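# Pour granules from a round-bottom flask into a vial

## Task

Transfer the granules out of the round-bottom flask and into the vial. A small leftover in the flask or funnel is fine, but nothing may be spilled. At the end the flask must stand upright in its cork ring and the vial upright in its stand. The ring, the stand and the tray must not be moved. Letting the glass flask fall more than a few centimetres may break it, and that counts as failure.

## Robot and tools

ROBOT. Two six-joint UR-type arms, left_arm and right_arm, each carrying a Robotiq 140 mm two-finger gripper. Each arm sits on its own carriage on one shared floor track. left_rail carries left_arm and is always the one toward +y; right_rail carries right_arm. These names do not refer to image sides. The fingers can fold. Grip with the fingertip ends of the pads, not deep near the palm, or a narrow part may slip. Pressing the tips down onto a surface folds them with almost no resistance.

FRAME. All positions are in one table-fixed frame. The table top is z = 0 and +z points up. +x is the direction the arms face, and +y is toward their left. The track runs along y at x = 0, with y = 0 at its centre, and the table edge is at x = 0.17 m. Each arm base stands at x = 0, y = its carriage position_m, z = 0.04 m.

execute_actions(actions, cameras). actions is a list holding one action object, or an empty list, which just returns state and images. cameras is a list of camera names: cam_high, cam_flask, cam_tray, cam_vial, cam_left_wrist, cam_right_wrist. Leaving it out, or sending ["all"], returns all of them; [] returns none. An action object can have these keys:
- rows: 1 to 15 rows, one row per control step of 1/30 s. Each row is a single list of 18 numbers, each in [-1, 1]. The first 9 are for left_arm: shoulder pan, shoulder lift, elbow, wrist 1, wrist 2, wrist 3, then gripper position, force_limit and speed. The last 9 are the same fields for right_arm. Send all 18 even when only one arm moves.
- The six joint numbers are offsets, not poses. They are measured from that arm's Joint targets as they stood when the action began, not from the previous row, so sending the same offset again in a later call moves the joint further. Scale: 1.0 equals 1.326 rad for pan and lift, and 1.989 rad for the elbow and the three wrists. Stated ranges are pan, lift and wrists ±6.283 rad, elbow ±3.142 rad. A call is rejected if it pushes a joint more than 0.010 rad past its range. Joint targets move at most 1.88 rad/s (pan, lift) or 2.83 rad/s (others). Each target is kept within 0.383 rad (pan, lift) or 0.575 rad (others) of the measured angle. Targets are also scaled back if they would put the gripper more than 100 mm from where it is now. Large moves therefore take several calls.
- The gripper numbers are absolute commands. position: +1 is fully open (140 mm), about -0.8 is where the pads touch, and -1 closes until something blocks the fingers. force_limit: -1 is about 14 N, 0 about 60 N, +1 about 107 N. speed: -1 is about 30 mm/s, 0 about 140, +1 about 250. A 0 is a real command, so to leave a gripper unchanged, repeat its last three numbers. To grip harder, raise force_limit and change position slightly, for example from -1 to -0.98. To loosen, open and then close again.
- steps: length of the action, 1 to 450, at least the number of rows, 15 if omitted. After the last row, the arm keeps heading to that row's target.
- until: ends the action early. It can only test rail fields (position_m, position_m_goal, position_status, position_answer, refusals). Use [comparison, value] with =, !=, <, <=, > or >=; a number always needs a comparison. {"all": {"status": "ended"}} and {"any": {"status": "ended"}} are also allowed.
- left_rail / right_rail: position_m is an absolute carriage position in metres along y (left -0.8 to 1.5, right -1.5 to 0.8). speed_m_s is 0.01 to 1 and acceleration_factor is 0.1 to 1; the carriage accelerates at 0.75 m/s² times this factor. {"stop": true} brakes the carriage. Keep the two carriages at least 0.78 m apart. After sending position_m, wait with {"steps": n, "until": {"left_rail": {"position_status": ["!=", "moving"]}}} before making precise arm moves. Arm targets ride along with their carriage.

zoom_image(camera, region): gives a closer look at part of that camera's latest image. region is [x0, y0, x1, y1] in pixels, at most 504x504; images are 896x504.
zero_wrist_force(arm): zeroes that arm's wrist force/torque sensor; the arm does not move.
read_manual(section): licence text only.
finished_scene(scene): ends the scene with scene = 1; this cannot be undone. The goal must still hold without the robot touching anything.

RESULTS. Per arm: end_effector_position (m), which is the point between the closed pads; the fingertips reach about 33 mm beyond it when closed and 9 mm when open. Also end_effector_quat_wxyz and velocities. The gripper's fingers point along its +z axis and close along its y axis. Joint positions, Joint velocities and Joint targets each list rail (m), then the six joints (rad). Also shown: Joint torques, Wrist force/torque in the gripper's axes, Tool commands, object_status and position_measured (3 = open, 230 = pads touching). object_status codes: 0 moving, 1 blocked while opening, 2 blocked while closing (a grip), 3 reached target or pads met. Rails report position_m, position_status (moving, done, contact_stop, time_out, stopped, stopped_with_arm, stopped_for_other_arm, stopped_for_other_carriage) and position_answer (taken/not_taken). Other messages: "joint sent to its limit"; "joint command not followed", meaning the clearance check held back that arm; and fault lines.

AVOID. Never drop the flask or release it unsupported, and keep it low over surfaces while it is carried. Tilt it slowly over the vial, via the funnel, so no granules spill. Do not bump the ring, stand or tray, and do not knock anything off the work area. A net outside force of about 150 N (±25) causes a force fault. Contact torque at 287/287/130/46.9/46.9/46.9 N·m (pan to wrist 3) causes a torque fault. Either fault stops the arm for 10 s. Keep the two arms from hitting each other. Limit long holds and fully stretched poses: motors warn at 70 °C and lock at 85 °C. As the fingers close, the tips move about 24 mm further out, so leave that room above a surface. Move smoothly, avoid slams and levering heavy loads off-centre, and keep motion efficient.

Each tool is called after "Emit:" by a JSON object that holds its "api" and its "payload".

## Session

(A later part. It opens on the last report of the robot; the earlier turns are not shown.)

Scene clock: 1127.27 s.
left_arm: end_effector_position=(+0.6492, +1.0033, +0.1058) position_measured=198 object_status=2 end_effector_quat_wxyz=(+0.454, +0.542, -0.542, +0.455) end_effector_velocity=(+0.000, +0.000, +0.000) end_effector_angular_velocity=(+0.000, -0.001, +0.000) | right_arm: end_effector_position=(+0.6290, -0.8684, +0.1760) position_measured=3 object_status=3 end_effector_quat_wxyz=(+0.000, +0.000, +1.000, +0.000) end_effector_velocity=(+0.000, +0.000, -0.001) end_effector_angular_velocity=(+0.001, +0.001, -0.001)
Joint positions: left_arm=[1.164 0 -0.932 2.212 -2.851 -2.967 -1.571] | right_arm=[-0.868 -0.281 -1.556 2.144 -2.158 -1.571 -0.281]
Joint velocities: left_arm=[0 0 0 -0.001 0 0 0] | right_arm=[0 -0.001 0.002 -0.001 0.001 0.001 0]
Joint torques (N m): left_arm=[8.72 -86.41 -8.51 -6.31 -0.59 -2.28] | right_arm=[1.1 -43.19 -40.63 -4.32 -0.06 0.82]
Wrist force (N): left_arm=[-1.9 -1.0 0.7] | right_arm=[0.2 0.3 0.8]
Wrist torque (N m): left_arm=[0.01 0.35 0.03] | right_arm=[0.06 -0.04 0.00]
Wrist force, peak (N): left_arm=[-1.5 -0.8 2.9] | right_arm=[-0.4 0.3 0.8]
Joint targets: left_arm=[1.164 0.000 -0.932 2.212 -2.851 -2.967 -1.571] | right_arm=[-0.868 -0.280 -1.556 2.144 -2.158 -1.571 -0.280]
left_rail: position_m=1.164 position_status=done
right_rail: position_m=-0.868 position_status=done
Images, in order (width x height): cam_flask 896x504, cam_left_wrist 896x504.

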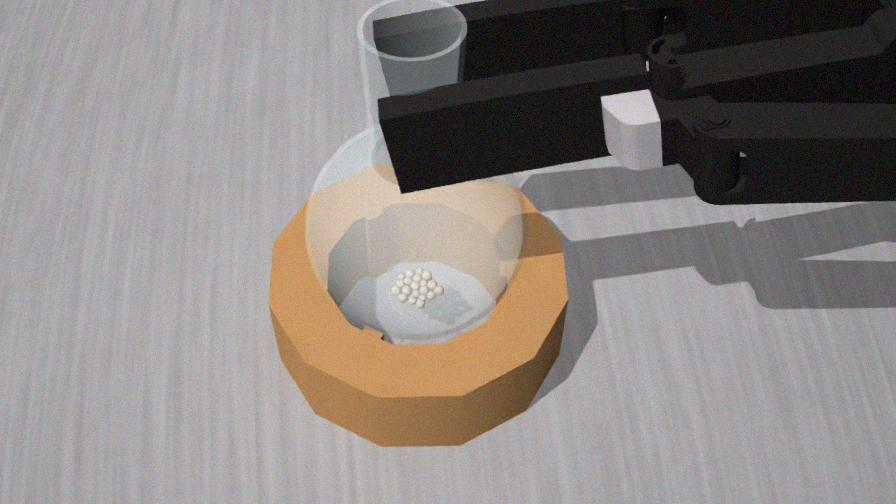

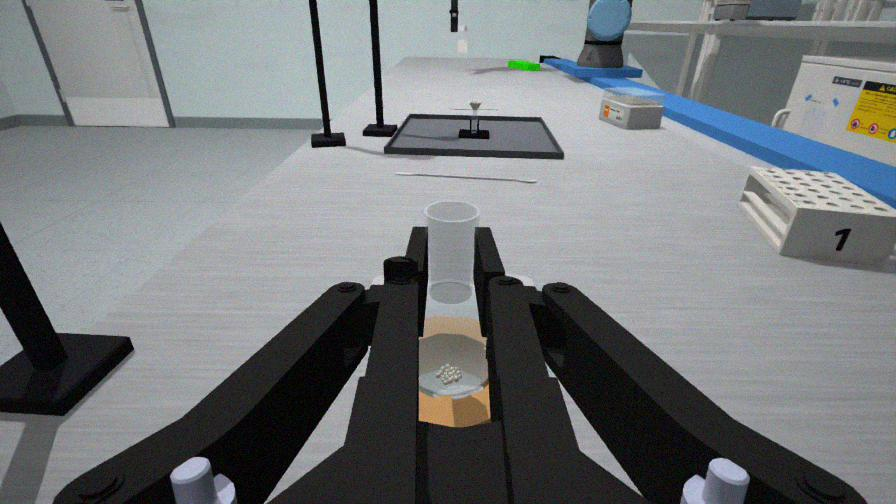

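Emit:
{"api": "execute_actions", "payload": {"actions": [{"rows": [[0,-0.00028,0.00002,0.00017,0,0,-1,-0.2,-1,0,0,0,0,0,0,1,1,1],[0,-0.00107,0.00006,0.00065,0,0,-1,-0.2,-1,0,0,0,0,0,0,1,1,1],[0,-0.00229,0.00014,0.00139,0,0,-1,-0.2,-1,0,0,0,0,0,0,1,1,1],[0,-0.00386,0.00023,0.00234,0,0,-1,-0.2,-1,0,0,0,0,0,0,1,1,1],[0,-0.0057,0.00034,0.00346,0,0,-1,-0.2,-1,0,0,0,0,0,0,1,1,1],[0,-0.00774,0.00046,0.0047,0,0,-1,-0.2,-1,0,0,0,0,0,0,1,1,1],[0,-0.0099,0.00059,0.00601,0,0,-1,-0.2,-1,0,0,0,0,0,0,1,1,1],[0,-0.01209,0.00072,0.00734,0,0,-1,-0.2,-1,0,0,0,0,0,0,1,1,1],[0,-0.01425,0.00084,0.00865,0,0,-1,-0.2,-1,0,0,0,0,0,0,1,1,1],[0,-0.01629,0.00096,0.00989,0,0,-1,-0.2,-1,0,0,0,0,0,0,1,1,1],[0,-0.01813,0.00107,0.01101,0,0,-1,-0.2,-1,0,0,0,0,0,0,1,1,1],[0,-0.0197,0.00117,0.01197,0,0,-1,-0.2,-1,0,0,0,0,0,0,1,1,1],[0,-0.02092,0.00124,0.01271,0,0,-1,-0.2,-1,0,0,0,0,0,0,1,1,1],[0,-0.02171,0.00129,0.01319,0,0,-1,-0.2,-1,0,0,0,0,0,0,1,1,1],[0,-0.02199,0.0013,0.01336,0,0,-1,-0.2,-1,0,0,0,0,0,0,1,1,1]], "steps": 18}], "cameras": ["cam_left_wrist", "cam_flask"]}}

Scene clock: 1295.73 s.
left_arm: end_effector_position=(+0.6492, +1.0033, +0.1206) position_measured=198 object_status=2 end_effector_quat_wxyz=(+0.454, +0.542, -0.542, +0.455) end_effector_velocity=(+0.000, +0.000, +0.002) end_effector_angular_velocity=(+0.000, +0.000, +0.001) | right_arm: end_effector_position=(+0.6290, -0.8684, +0.1760) position_measured=3 object_status=3 end_effector_quat_wxyz=(+0.000, +0.000, +1.000, +0.000) end_effector_velocity=(+0.000, +0.000, +0.000) end_effector_angular_velocity=(-0.001, -0.001, +0.000)
Joint positions: left_arm=[1.164 0 -0.961 2.214 -2.825 -2.967 -1.571] | right_arm=[-0.868 -0.281 -1.556 2.144 -2.158 -1.571 -0.28]
Joint velocities: left_arm=[0 0 -0.004 0.001 0.003 0 -0.001] | right_arm=[0 0 -0.001 0 0 -0.001 0]
Joint torques (N m): left_arm=[10.65 -88.61 -5.48 -3.59 -0.76 -2.13] | right_arm=[0.41 -44.11 -40.44 -3.85 0.36 0.94]
Wrist force (N): left_arm=[-1.9 -0.6 0.8] | right_arm=[0.1 0.5 0.7]
Wrist torque (N m): left_arm=[0.01 0.22 0.03] | right_arm=[0.12 -0.01 0.00]
Wrist force, peak (N): left_arm=[-2.5 -0.7 0.8] | right_arm=[-0.5 0.6 0.8]
Joint targets: left_arm=[1.164 0.000 -0.961 2.214 -2.825 -2.967 -1.571] | right_arm=[-0.868 -0.280 -1.556 2.144 -2.158 -1.571 -0.280]
left_rail: position_m=1.164 position_status=done
right_rail: position_m=-0.868 position_status=done
Images, in order (width x height): cam_flask 896x504, cam_left_wrist 896x504.

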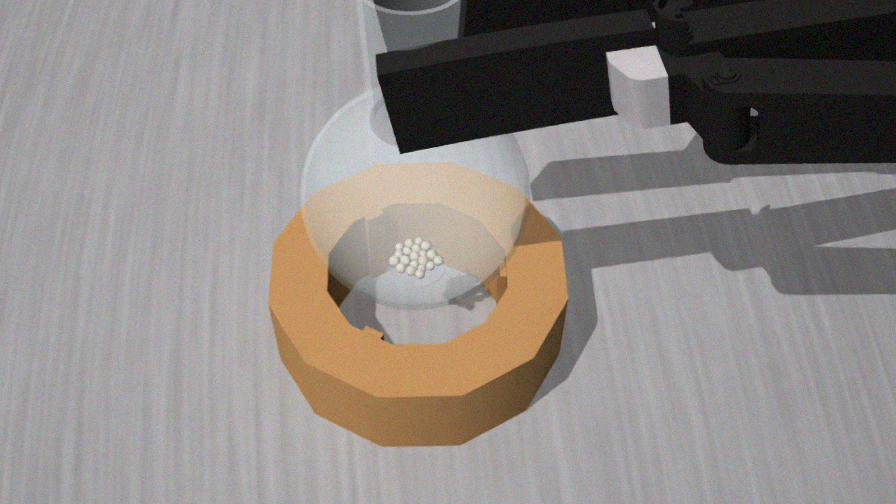

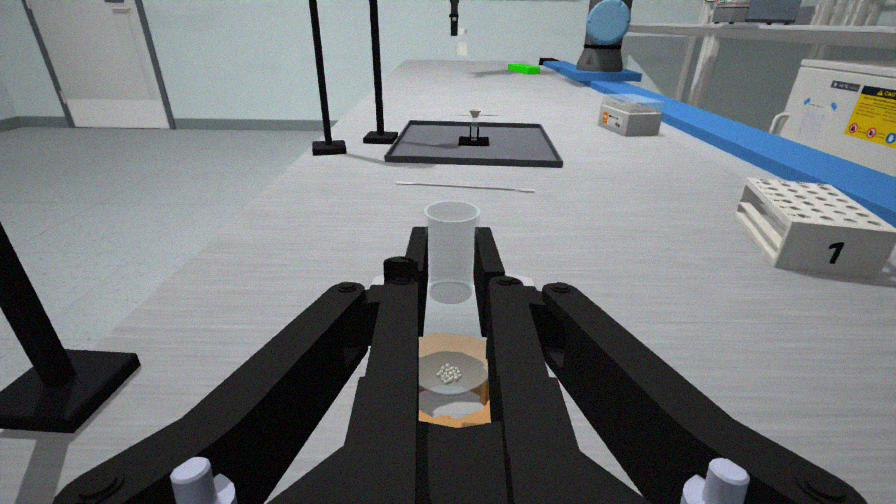

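Emit:
{"api": "zoom_image", "payload": {"camera": "cam_flask", "region": [290, 0, 590, 320]}}

Emit:
{"api": "zoom_image", "payload": {"camera": "cam_left_wrist", "region": [360, 170, 540, 350]}}

Scaled by 1.575 from the camera's 896x504 image, which has a finer 1280x720 frame.

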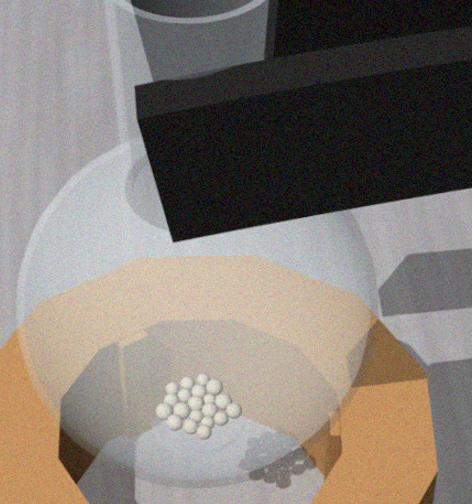

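Scaled by 2.800 from the camera's 896x504 image, which has a finer 1280x720 frame.

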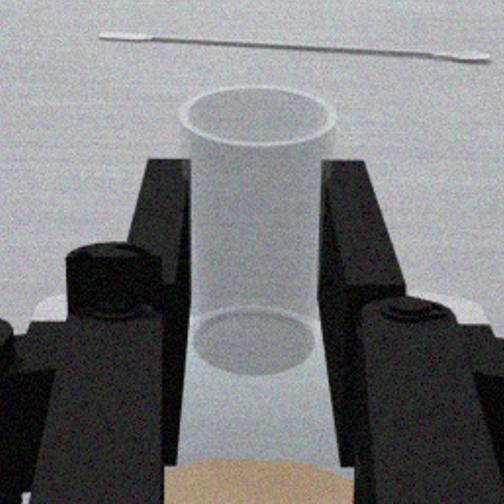

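Emit:
{"api": "execute_actions", "payload": {"actions": [{"rows": [[0,-0.001842,0.000567,0.000661,0,0,-1,-0.2,-1,0,0,0,0,0,0,1,1,1],[0,-0.00705,0.002169,0.002531,0,0,-1,-0.2,-1,0,0,0,0,0,0,1,1,1],[0,-0.015087,0.004642,0.005416,0,0,-1,-0.2,-1,0,0,0,0,0,0,1,1,1],[0,-0.025445,0.007829,0.009134,0,0,-1,-0.2,-1,0,0,0,0,0,0,1,1,1],[0,-0.037616,0.011574,0.013504,0,0,-1,-0.2,-1,0,0,0,0,0,0,1,1,1],[0,-0.051064,0.015711,0.018331,0,0,-1,-0.2,-1,0,0,0,0,0,0,1,1,1],[0,-0.065296,0.02009,0.02344,0,0,-1,-0.2,-1,0,0,0,0,0,0,1,1,1],[0,-0.079773,0.024544,0.028638,0,0,-1,-0.2,-1,0,0,0,0,0,0,1,1,1],[0,-0.094005,0.028923,0.033747,0,0,-1,-0.2,-1,0,0,0,0,0,0,1,1,1],[0,-0.107453,0.03306,0.038574,0,0,-1,-0.2,-1,0,0,0,0,0,0,1,1,1],[0,-0.119624,0.036805,0.042944,0,0,-1,-0.2,-1,0,0,0,0,0,0,1,1,1],[0,-0.129982,0.039992,0.046662,0,0,-1,-0.2,-1,0,0,0,0,0,0,1,1,1],[0,-0.138019,0.042465,0.049547,0,0,-1,-0.2,-1,0,0,0,0,0,0,1,1,1],[0,-0.143227,0.044067,0.051417,0,0,-1,-0.2,-1,0,0,0,0,0,0,1,1,1],[0,-0.145069,0.044634,0.052078,0,0,-1,-0.2,-1,0,0,0,0,0,0,1,1,1]], "steps": 90, "until": {"left_rail": {"position_status": ["!=", "moving"]}}, "left_rail": {"position_m": 0.75}}], "cameras": ["cam_left_wrist", "cam_flask", "cam_vial"]}}

Scene clock: 1411.73 s.
left_arm: end_effector_position=(+0.6019, +0.5892, +0.2000) position_measured=198 object_status=2 end_effector_quat_wxyz=(+0.454, +0.542, -0.542, +0.455) end_effector_velocity=(+0.000, -0.001, +0.000) end_effector_angular_velocity=(+0.000, +0.000, +0.000) | right_arm: end_effector_position=(+0.6290, -0.8684, +0.1760) position_measured=3 object_status=3 end_effector_quat_wxyz=(+0.000, +0.000, +1.000, +0.000) end_effector_velocity=(+0.001, +0.001, +0.001) end_effector_angular_velocity=(+0.000, -0.002, +0.001)
Joint positions: left_arm=[0.75 0 -1.153 2.303 -2.721 -2.967 -1.571] | right_arm=[-0.868 -0.281 -1.556 2.144 -2.158 -1.571 -0.281]
Joint velocities: left_arm=[-0.001 0 0 0 0 0 -0.001] | right_arm=[0 0.001 0 0 -0.001 0.001 0]
Joint torques (N m): left_arm=[-6.48 -76.11 -12.28 -2.96 -0.62 -1.99] | right_arm=[2.35 -41.16 -40.48 -4.1 -0.19 0.82]
Wrist force (N): left_arm=[-1.6 -1.1 0.9] | right_arm=[-0.2 0.3 0.4]
Wrist torque (N m): left_arm=[-0.08 0.12 0.02] | right_arm=[0.06 0.05 0.01]
Wrist force, peak (N): left_arm=[-3.8 -1.8 -0.2] | right_arm=[-0.4 0.6 0.8]
Joint targets: left_arm=[0.750 0.000 -1.153 2.303 -2.721 -2.967 -1.571] | right_arm=[-0.868 -0.280 -1.556 2.144 -2.158 -1.571 -0.280]
left_rail: position_m=0.750 position_status=done
right_rail: position_m=-0.868 position_status=done
Images, in order (width x height): cam_flask 896x504, cam_vial 896x504, cam_left_wrist 896x504.

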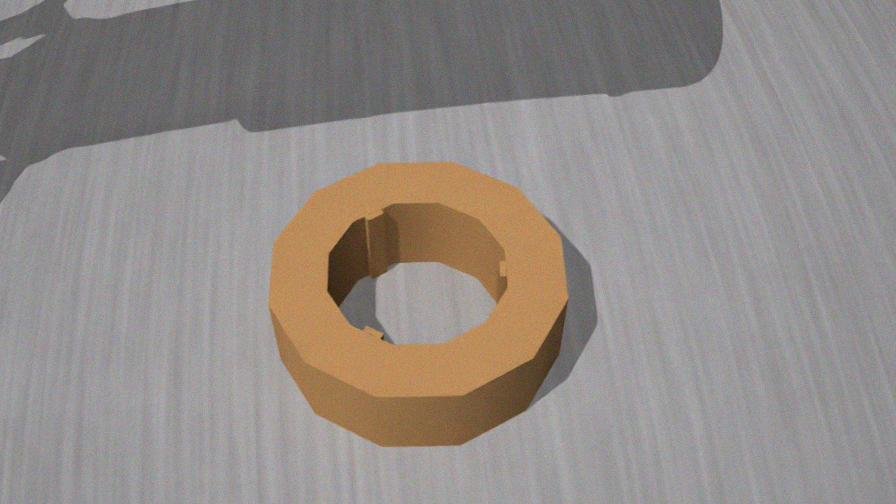

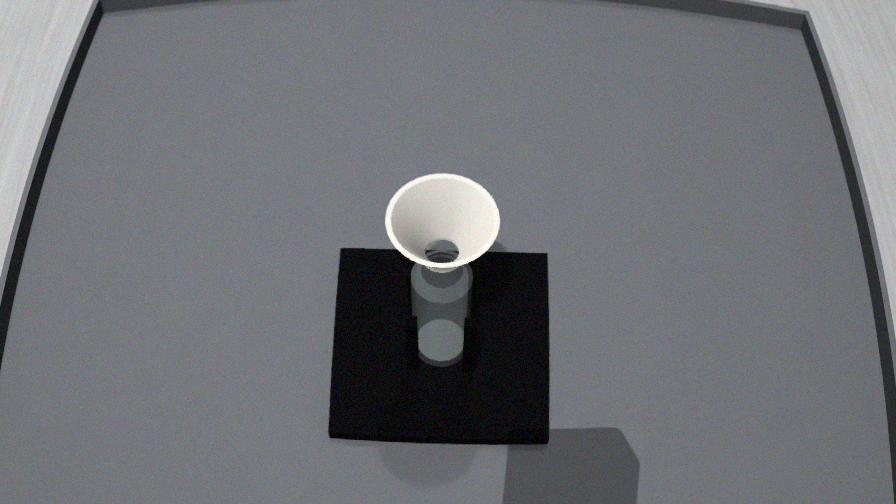

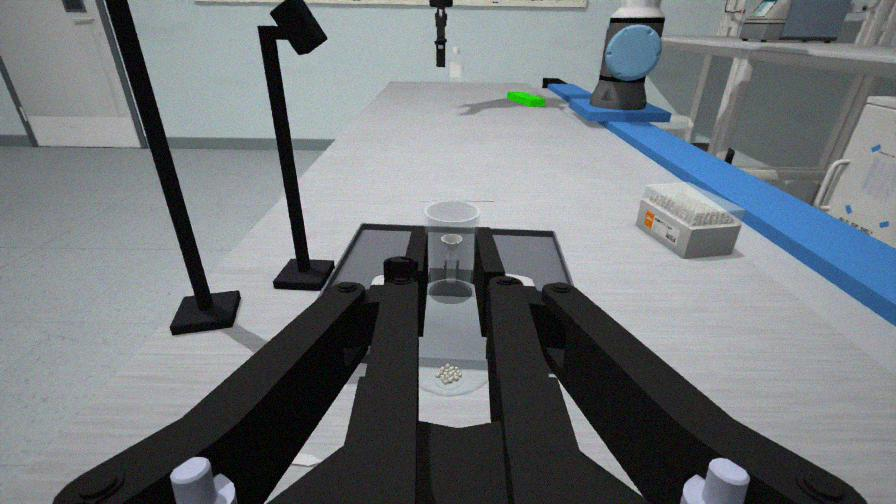

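Emit:
{"api": "zoom_image", "payload": {"camera": "cam_left_wrist", "region": [410, 195, 500, 305]}}

Emit:
{"api": "zoom_image", "payload": {"camera": "cam_vial", "region": [310, 150, 580, 450]}}

Scaled by 4.582 from the camera's 896x504 image, which has a finer 1280x720 frame.

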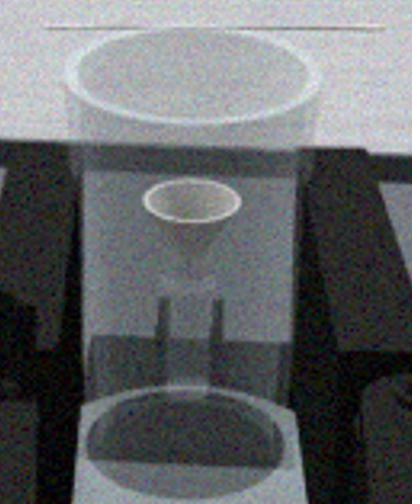

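Scaled by 1.680 from the camera's 896x504 image, which has a finer 1280x720 frame.

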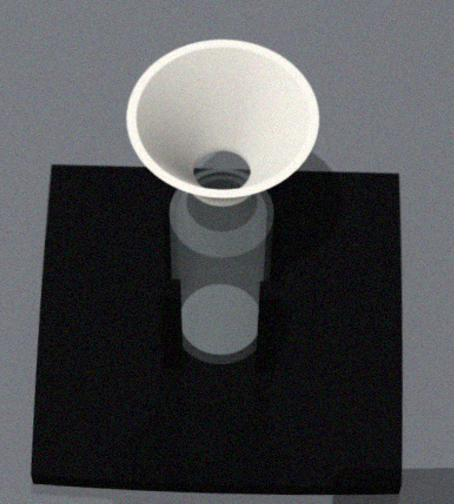

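Emit:
{"api": "execute_actions", "payload": {"actions": [{"steps": 60, "until": {"left_rail": {"position_status": ["!=", "moving"]}}, "left_rail": {"position_m": 0.56}}], "cameras": ["cam_left_wrist", "cam_tray", "cam_vial"]}}

Scene clock: 1453.87 s.
left_arm: end_effector_position=(+0.6019, +0.3991, +0.2000) position_measured=198 object_status=2 end_effector_quat_wxyz=(+0.454, +0.542, -0.542, +0.455) end_effector_velocity=(+0.000, -0.001, +0.000) end_effector_angular_velocity=(+0.001, -0.001, +0.001) | right_arm: end_effector_position=(+0.6290, -0.8684, +0.1760) position_measured=3 object_status=3 end_effector_quat_wxyz=(+0.000, +0.000, +1.000, +0.000) end_effector_velocity=(-0.001, +0.001, -0.001) end_effector_angular_velocity=(+0.001, +0.002, +0.002)
Joint positions: left_arm=[0.56 0 -1.153 2.303 -2.721 -2.967 -1.571] | right_arm=[-0.868 -0.281 -1.556 2.144 -2.158 -1.571 -0.281]
Joint velocities: left_arm=[-0.001 0.001 0 0 0 0.001 0] | right_arm=[0 0.001 0.001 0 0.002 0.001 -0.001]
Joint torques (N m): left_arm=[-2.38 -72.89 -31.45 -6.2 -0.79 -1.92] | right_arm=[0.24 -42.75 -39.07 -3.99 -0.03 1.36]
Wrist force (N): left_arm=[-1.5 -1.2 0.5] | right_arm=[-0.1 0.2 0.4]
Wrist torque (N m): left_arm=[-0.10 0.08 0.02] | right_arm=[0.05 0.03 0.00]
Wrist force, peak (N): left_arm=[-1.8 -1.0 2.3] | right_arm=[0.1 0.2 1.1]
Joint targets: left_arm=[0.560 0.000 -1.153 2.303 -2.721 -2.967 -1.571] | right_arm=[-0.868 -0.280 -1.556 2.144 -2.158 -1.571 -0.280]
Tool commands: left_gripper/position=-1.0 left_gripper/force_limit=-0.2 left_gripper/speed=-1.0 right_gripper/position=+1.0 right_gripper/force_limit=+1.0 right_gripper/speed=+1.0
left_rail: position_m=0.560 position_status=done
right_rail: position_m=-0.868 position_status=done
Images, in order (width x height): cam_tray 896x504, cam_vial 896x504, cam_left_wrist 896x504.

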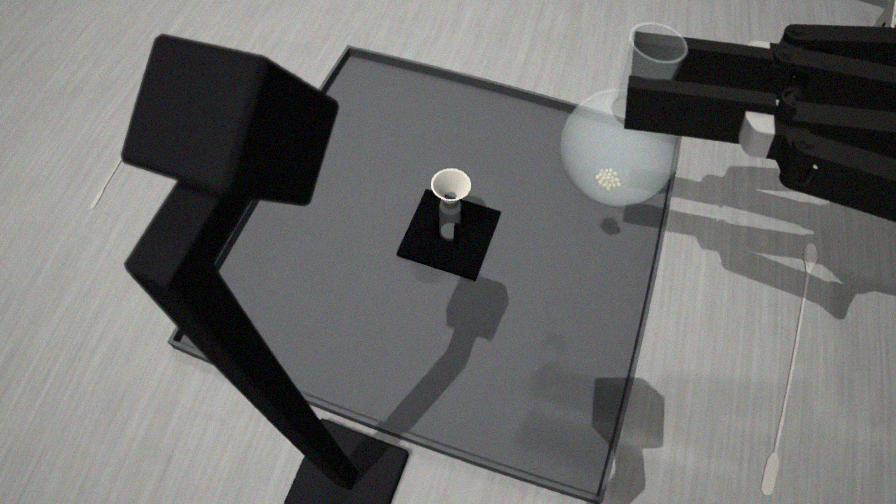

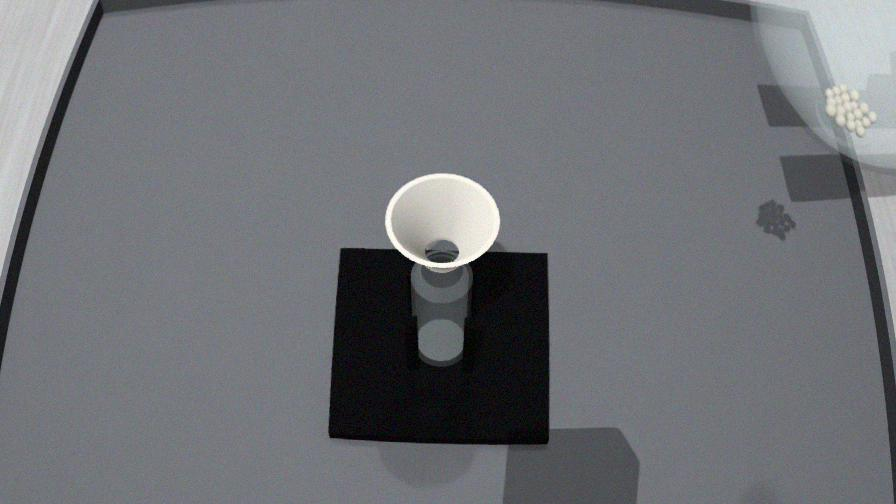

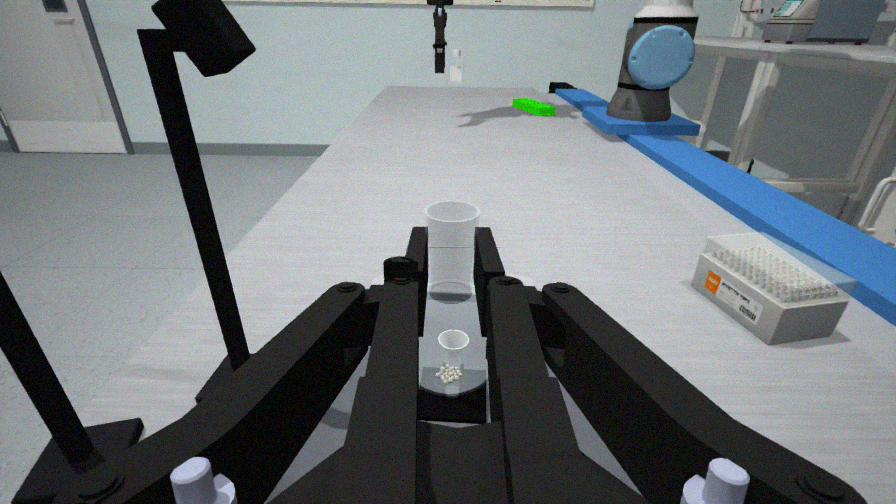

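Emit:
{"api": "zoom_image", "payload": {"camera": "cam_left_wrist", "region": [400, 190, 510, 410]}}

Emit:
{"api": "zoom_image", "payload": {"camera": "cam_tray", "region": [380, 10, 780, 310]}}

Scaled by 2.291 from the camera's 896x504 image, which has a finer 1280x720 frame.

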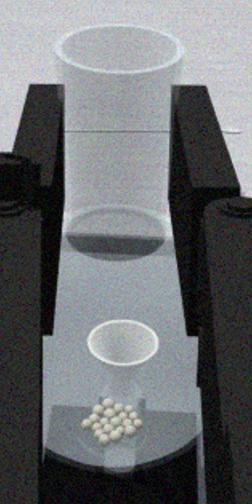

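Scaled by 1.260 from the camera's 896x504 image, which has a finer 1280x720 frame.

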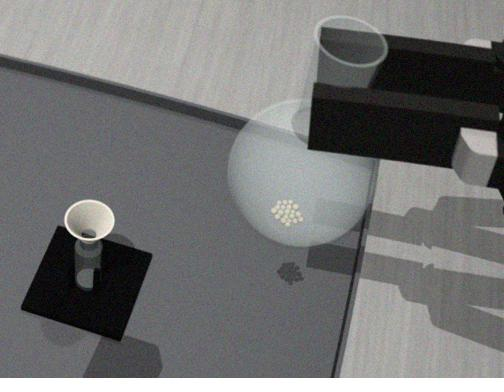

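Emit:
{"api": "execute_actions", "payload": {"actions": [{"rows": [[0,-0.000073,0.0001,-0.000052,0,-0.004827,-1,-0.2,-1,0,0,0,0,0,0,1,1,1],[0,-0.000279,0.000384,-0.000198,0,-0.018472,-1,-0.2,-1,0,0,0,0,0,0,1,1,1],[0,-0.000597,0.000821,-0.000423,0,-0.039529,-1,-0.2,-1,0,0,0,0,0,0,1,1,1],[0,-0.001007,0.001385,-0.000714,0,-0.066668,-1,-0.2,-1,0,0,0,0,0,0,1,1,1],[0,-0.001488,0.002048,-0.001056,0,-0.098557,-1,-0.2,-1,0,0,0,0,0,0,1,1,1],[0,-0.00202,0.00278,-0.001433,0,-0.133792,-1,-0.2,-1,0,0,0,0,0,0,1,1,1],[0,-0.002583,0.003554,-0.001832,0,-0.171079,-1,-0.2,-1,0,0,0,0,0,0,1,1,1],[0,-0.003156,0.004343,-0.002239,0,-0.209011,-1,-0.2,-1,0,0,0,0,0,0,1,1,1],[0,-0.003719,0.005117,-0.002638,0,-0.246298,-1,-0.2,-1,0,0,0,0,0,0,1,1,1],[0,-0.004251,0.005849,-0.003015,0,-0.281533,-1,-0.2,-1,0,0,0,0,0,0,1,1,1],[0,-0.004732,0.006512,-0.003357,0,-0.313422,-1,-0.2,-1,0,0,0,0,0,0,1,1,1],[0,-0.005142,0.007076,-0.003648,0,-0.340561,-1,-0.2,-1,0,0,0,0,0,0,1,1,1],[0,-0.00546,0.007513,-0.003873,0,-0.361618,-1,-0.2,-1,0,0,0,0,0,0,1,1,1],[0,-0.005666,0.007797,-0.004019,0,-0.375263,-1,-0.2,-1,0,0,0,0,0,0,1,1,1],[0,-0.005739,0.007897,-0.004071,0,-0.38009,-1,-0.2,-1,0,0,0,0,0,0,1,1,1]], "steps": 60, "until": {"left_rail": {"position_status": ["!=", "moving"]}}, "left_rail": {"position_m": 0.464}}], "cameras": ["cam_left_wrist", "cam_tray", "cam_vial"]}}

Scene clock: 1522.43 s.
left_arm: end_effector_position=(+0.5934, +0.3030, +0.2000) position_measured=198 object_status=2 end_effector_quat_wxyz=(+0.590, +0.703, -0.304, +0.255) end_effector_velocity=(+0.000, +0.000, +0.000) end_effector_angular_velocity=(+0.000, +0.001, +0.000) | right_arm: end_effector_position=(+0.6290, -0.8684, +0.1760) position_measured=3 object_status=3 end_effector_quat_wxyz=(+0.000, +0.000, +1.000, +0.000) end_effector_velocity=(+0.001, +0.000, +0.000) end_effector_angular_velocity=(+0.000, +0.000, +0.000)
Joint positions: left_arm=[0.464 0 -1.161 2.319 -2.729 -2.967 -2.327] | right_arm=[-0.868 -0.281 -1.556 2.144 -2.158 -1.571 -0.281]
Joint velocities: left_arm=[0 -0.001 0 0 0 0 -0.001] | right_arm=[0 0 0.001 -0.001 0 0 0]
Joint torques (N m): left_arm=[1.65 -74.18 -9.97 -7.02 -0.94 -2.97] | right_arm=[2.03 -43.82 -39.57 -3.38 -0.22 2.01]
Wrist force (N): left_arm=[-1.2 -0.7 0.4] | right_arm=[0.0 0.2 0.7]
Wrist torque (N m): left_arm=[0.12 0.09 0.05] | right_arm=[0.05 -0.01 0.00]
Wrist force, peak (N): left_arm=[-2.4 -0.7 -1.2] | right_arm=[-0.4 0.7 0.8]
Joint targets: left_arm=[0.464 0.000 -1.161 2.319 -2.729 -2.967 -2.327] | right_arm=[-0.868 -0.280 -1.556 2.144 -2.158 -1.571 -0.280]
left_rail: position_m=0.464 position_status=done
right_rail: position_m=-0.868 position_status=done
Images, in order (width x height): cam_tray 896x504, cam_vial 896x504, cam_left_wrist 896x504.

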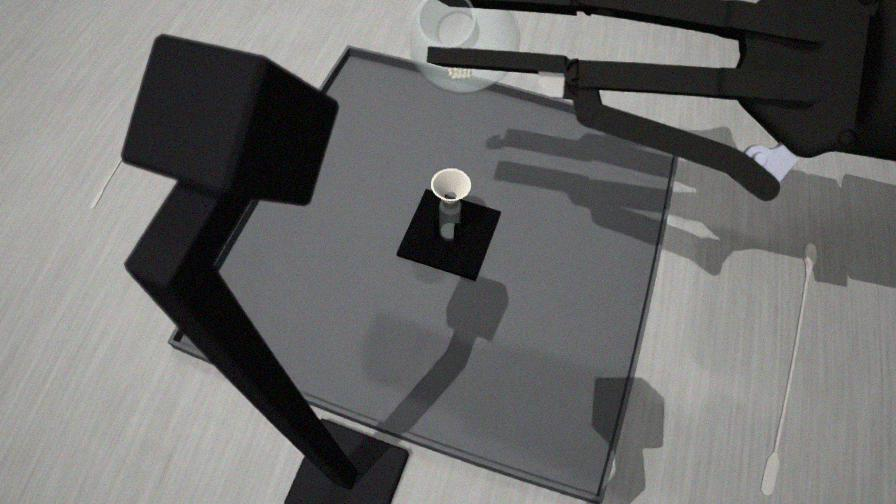

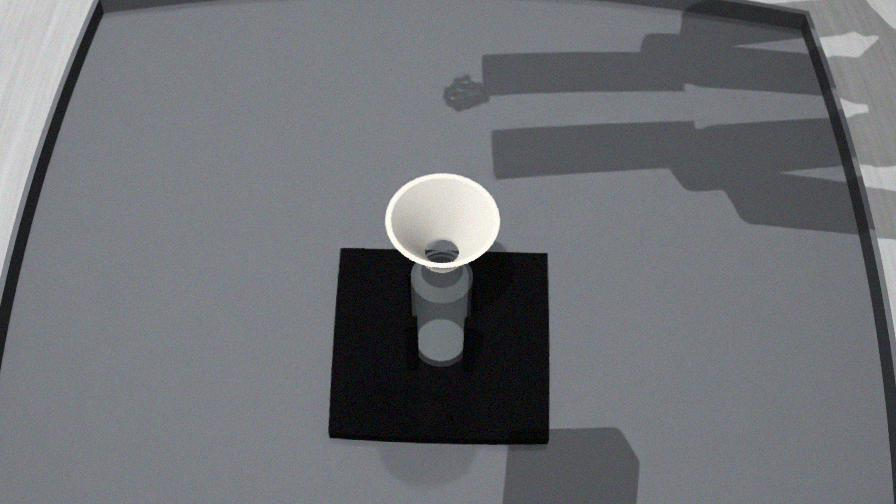

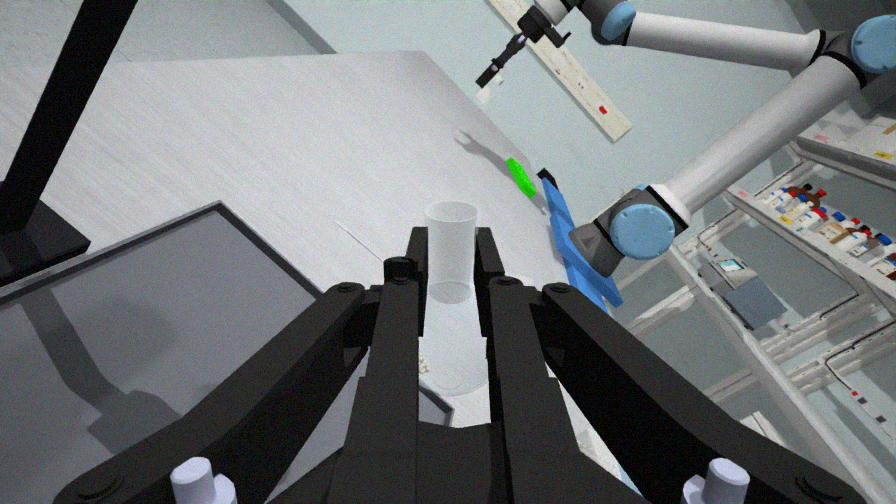

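Emit:
{"api": "execute_actions", "payload": {"actions": [{"rows": [[0,0.000746,0.000018,-0.000516,0,-0.00483,-1,-0.2,-1,0,0,0,0,0,0,1,1,1],[0,0.002854,0.00007,-0.001973,0,-0.018485,-1,-0.2,-1,0,0,0,0,0,0,1,1,1],[0,0.006107,0.000151,-0.004222,0,-0.039556,-1,-0.2,-1,0,0,0,0,0,0,1,1,1],[0,0.0103,0.000254,-0.007121,0,-0.066712,-1,-0.2,-1,0,0,0,0,0,0,1,1,1],[0,0.015227,0.000375,-0.010527,0,-0.098623,-1,-0.2,-1,0,0,0,0,0,0,1,1,1],[0,0.02067,0.00051,-0.01429,0,-0.13388,-1,-0.2,-1,0,0,0,0,0,0,1,1,1],[0,0.026431,0.000652,-0.018273,0,-0.171192,-1,-0.2,-1,0,0,0,0,0,0,1,1,1],[0,0.032292,0.000796,-0.022324,0,-0.20915,-1,-0.2,-1,0,0,0,0,0,0,1,1,1],[0,0.038053,0.000938,-0.026307,0,-0.246462,-1,-0.2,-1,0,0,0,0,0,0,1,1,1],[0,0.043496,0.001073,-0.03007,0,-0.281719,-1,-0.2,-1,0,0,0,0,0,0,1,1,1],[0,0.048423,0.001194,-0.033476,0,-0.31363,-1,-0.2,-1,0,0,0,0,0,0,1,1,1],[0,0.052616,0.001297,-0.036375,0,-0.340786,-1,-0.2,-1,0,0,0,0,0,0,1,1,1],[0,0.055869,0.001378,-0.038624,0,-0.361857,-1,-0.2,-1,0,0,0,0,0,0,1,1,1],[0,0.057977,0.00143,-0.040081,0,-0.375512,-1,-0.2,-1,0,0,0,0,0,0,1,1,1],[0,0.058723,0.001448,-0.040597,0,-0.380342,-1,-0.2,-1,0,0,0,0,0,0,1,1,1]], "steps": 16}], "cameras": ["cam_left_wrist", "cam_tray", "cam_vial"]}}

Scene clock: 1553.63 s.
left_arm: end_effector_position=(+0.5934, +0.3030, +0.1625) position_measured=198 object_status=2 end_effector_quat_wxyz=(+0.642, +0.766, -0.023, +0.019) end_effector_velocity=(+0.000, +0.000, +0.000) end_effector_angular_velocity=(+0.000, +0.004, +0.001) | right_arm: end_effector_position=(+0.6290, -0.8684, +0.1760) position_measured=3 object_status=3 end_effector_quat_wxyz=(+0.000, +0.000, +1.000, +0.000) end_effector_velocity=(+0.001, +0.001, +0.001) end_effector_angular_velocity=(+0.000, -0.002, +0.002)
Joint positions: left_arm=[0.464 0 -1.083 2.322 -2.81 -2.967 -3.083] | right_arm=[-0.868 -0.281 -1.556 2.144 -2.158 -1.571 -0.281]
Joint velocities: left_arm=[0 0 0 0.001 -0.001 0 -0.003] | right_arm=[0 0.002 -0.001 -0.001 0 0.001 0]
Joint torques (N m): left_arm=[0.3 -52.29 -7.92 -7.03 -0.8 -2.94] | right_arm=[3.18 -42.78 -39.06 -3.17 -0.31 3.03]
Wrist force (N): left_arm=[-0.2 -0.8 0.7] | right_arm=[-0.5 0.6 0.6]
Wrist torque (N m): left_arm=[0.04 -0.02 -0.01] | right_arm=[0.13 0.11 0.01]
Wrist force, peak (N): left_arm=[-1.6 -0.8 0.6] | right_arm=[-0.1 0.7 1.0]
Joint targets: left_arm=[0.464 0.000 -1.083 2.322 -2.810 -2.967 -3.083] | right_arm=[-0.868 -0.280 -1.556 2.144 -2.158 -1.571 -0.280]
left_rail: position_m=0.464 position_status=done
right_rail: position_m=-0.868 position_status=done
Images, in order (width x height): cam_tray 896x504, cam_vial 896x504, cam_left_wrist 896x504.

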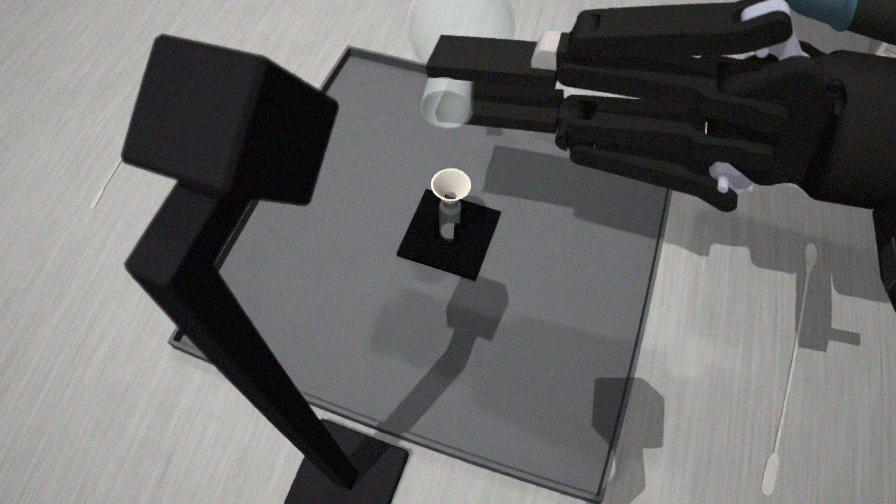

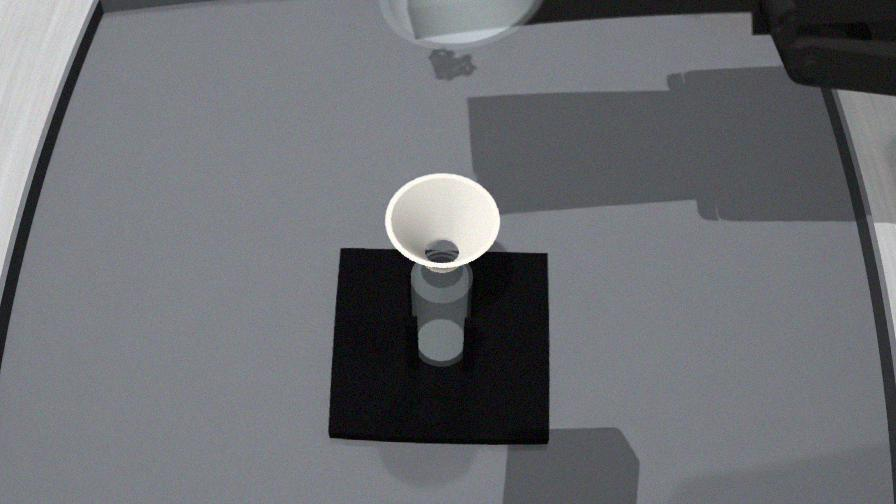

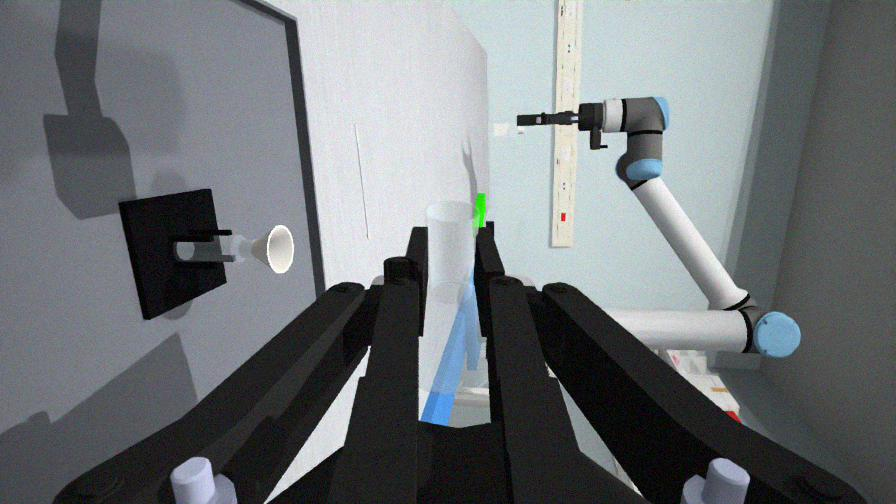

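Emit:
{"api": "execute_actions", "payload": {"actions": [{"rows": [[0,0.000767,-0.000017,-0.000494,0,-0.00483,-1,-0.2,-1,0,0,0,0,0,0,1,1,1],[0,0.002934,-0.000064,-0.001892,0,-0.018485,-1,-0.2,-1,0,0,0,0,0,0,1,1,1],[0,0.006278,-0.000136,-0.004049,0,-0.039556,-1,-0.2,-1,0,0,0,0,0,0,1,1,1],[0,0.010588,-0.00023,-0.006829,0,-0.066712,-1,-0.2,-1,0,0,0,0,0,0,1,1,1],[0,0.015652,-0.00034,-0.010095,0,-0.098623,-1,-0.2,-1,0,0,0,0,0,0,1,1,1],[0,0.021248,-0.000461,-0.013704,0,-0.13388,-1,-0.2,-1,0,0,0,0,0,0,1,1,1],[0,0.027169,-0.00059,-0.017523,0,-0.171192,-1,-0.2,-1,0,0,0,0,0,0,1,1,1],[0,0.033194,-0.000721,-0.021408,0,-0.20915,-1,-0.2,-1,0,0,0,0,0,0,1,1,1],[0,0.039115,-0.00085,-0.025227,0,-0.246462,-1,-0.2,-1,0,0,0,0,0,0,1,1,1],[0,0.044711,-0.000971,-0.028836,0,-0.281719,-1,-0.2,-1,0,0,0,0,0,0,1,1,1],[0,0.049775,-0.001081,-0.032103,0,-0.31363,-1,-0.2,-1,0,0,0,0,0,0,1,1,1],[0,0.054085,-0.001175,-0.034882,0,-0.340786,-1,-0.2,-1,0,0,0,0,0,0,1,1,1],[0,0.057429,-0.001247,-0.037039,0,-0.361857,-1,-0.2,-1,0,0,0,0,0,0,1,1,1],[0,0.059596,-0.001294,-0.038437,0,-0.375512,-1,-0.2,-1,0,0,0,0,0,0,1,1,1],[0,0.060363,-0.001311,-0.038931,0,-0.380342,-1,-0.2,-1,0,0,0,0,0,0,1,1,1]], "steps": 16}], "cameras": ["cam_left_wrist", "cam_tray", "cam_vial"]}}

Scene clock: 1573.77 s.
left_arm: end_effector_position=(+0.5935, +0.3030, +0.1250) position_measured=198 object_status=2 end_effector_quat_wxyz=(+0.604, +0.720, +0.262, -0.219) end_effector_velocity=(+0.000, +0.000, +0.000) end_effector_angular_velocity=(+0.000, +0.004, +0.001) | right_arm: end_effector_position=(+0.6290, -0.8684, +0.1760) position_measured=3 object_status=3 end_effector_quat_wxyz=(+0.000, +0.000, +1.000, +0.000) end_effector_velocity=(+0.001, +0.000, +0.000) end_effector_angular_velocity=(+0.002, -0.001, -0.001)
Joint positions: left_arm=[0.464 0 -1.003 2.319 -2.887 -2.967 -3.839] | right_arm=[-0.868 -0.281 -1.556 2.144 -2.158 -1.571 -0.281]
Joint velocities: left_arm=[0 0.001 0 0 0 0 -0.004] | right_arm=[0 -0.001 0 -0.001 0 0.002 0]
Joint torques (N m): left_arm=[0.05 -56.45 -25.42 -7.12 -1.04 -2.02] | right_arm=[4.41 -47.37 -39.58 -3.36 -0.65 2.56]
Wrist force (N): left_arm=[0.8 -0.5 -0.3] | right_arm=[0.0 0.3 0.6]
Wrist torque (N m): left_arm=[0.01 -0.28 -0.03] | right_arm=[0.07 0.01 0.01]
Wrist force, peak (N): left_arm=[0.8 -1.5 0.3] | right_arm=[-0.4 0.5 1.0]
Joint targets: left_arm=[0.464 0.000 -1.003 2.319 -2.887 -2.967 -3.840] | right_arm=[-0.868 -0.280 -1.556 2.144 -2.158 -1.571 -0.280]
left_rail: position_m=0.464 position_status=done
right_rail: position_m=-0.868 position_status=done
Images, in order (width x height): cam_tray 896x504, cam_vial 896x504, cam_left_wrist 896x504.

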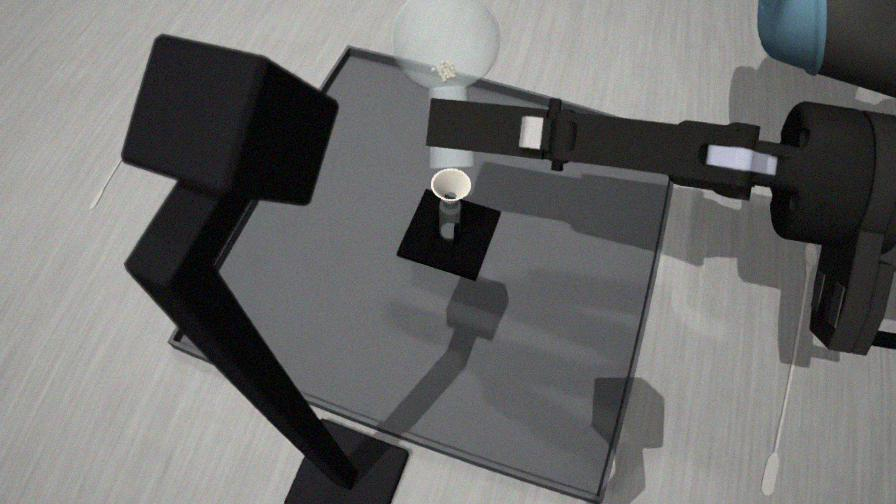

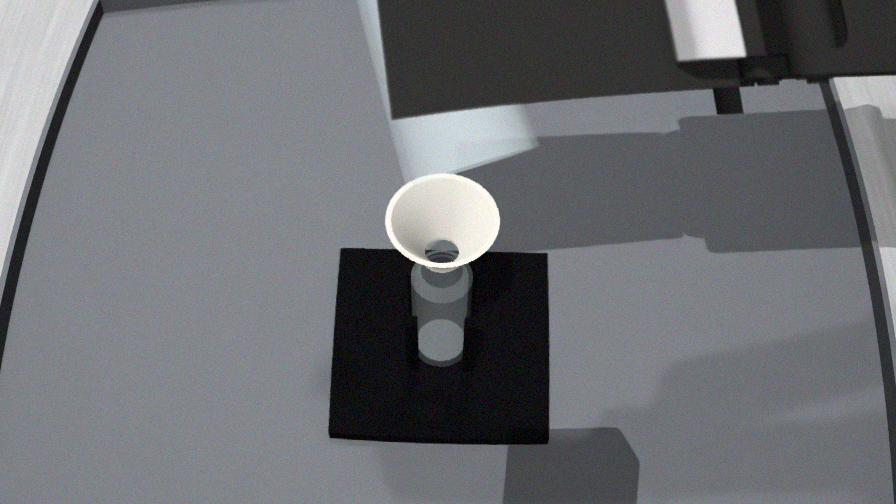

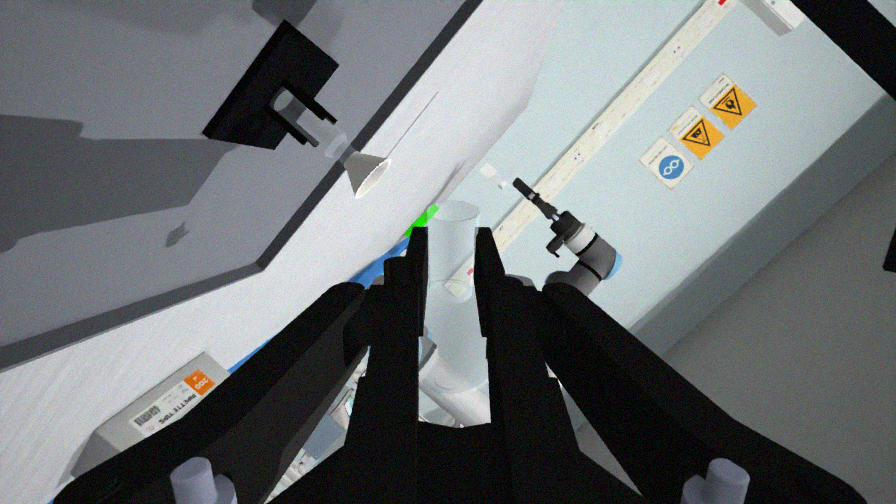

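Emit:
{"api": "zoom_image", "payload": {"camera": "cam_vial", "region": [330, 0, 630, 280]}}

Emit:
{"api": "zoom_image", "payload": {"camera": "cam_tray", "region": [370, 0, 590, 290]}}

Emit:
{"api": "zoom_image", "payload": {"camera": "cam_left_wrist", "region": [190, 10, 510, 310]}}

Scaled by 1.680 from the camera's 896x504 image, which has a finer 1280x720 frame.

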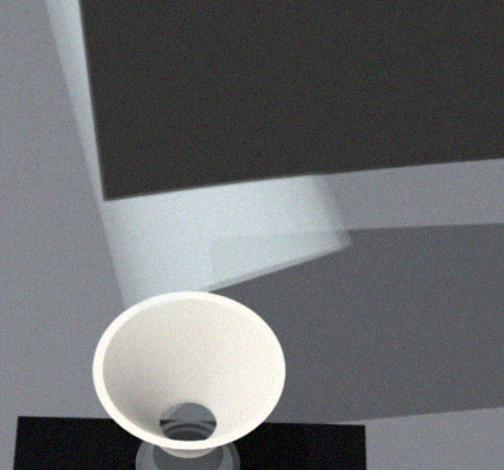

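Scaled by 1.738 from the camera's 896x504 image, which has a finer 1280x720 frame.

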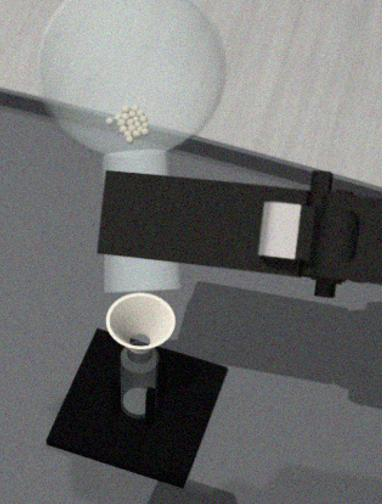

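Scaled by 1.575 from the camera's 896x504 image, which has a finer 1280x720 frame.

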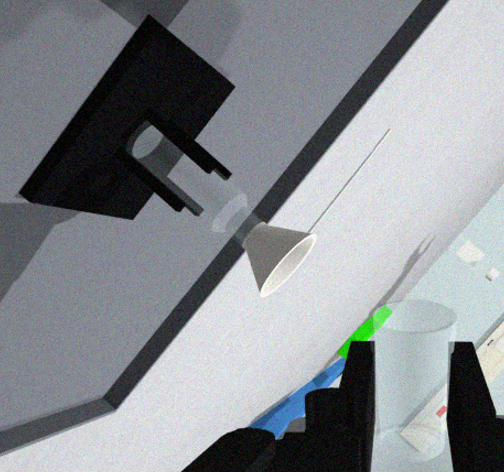

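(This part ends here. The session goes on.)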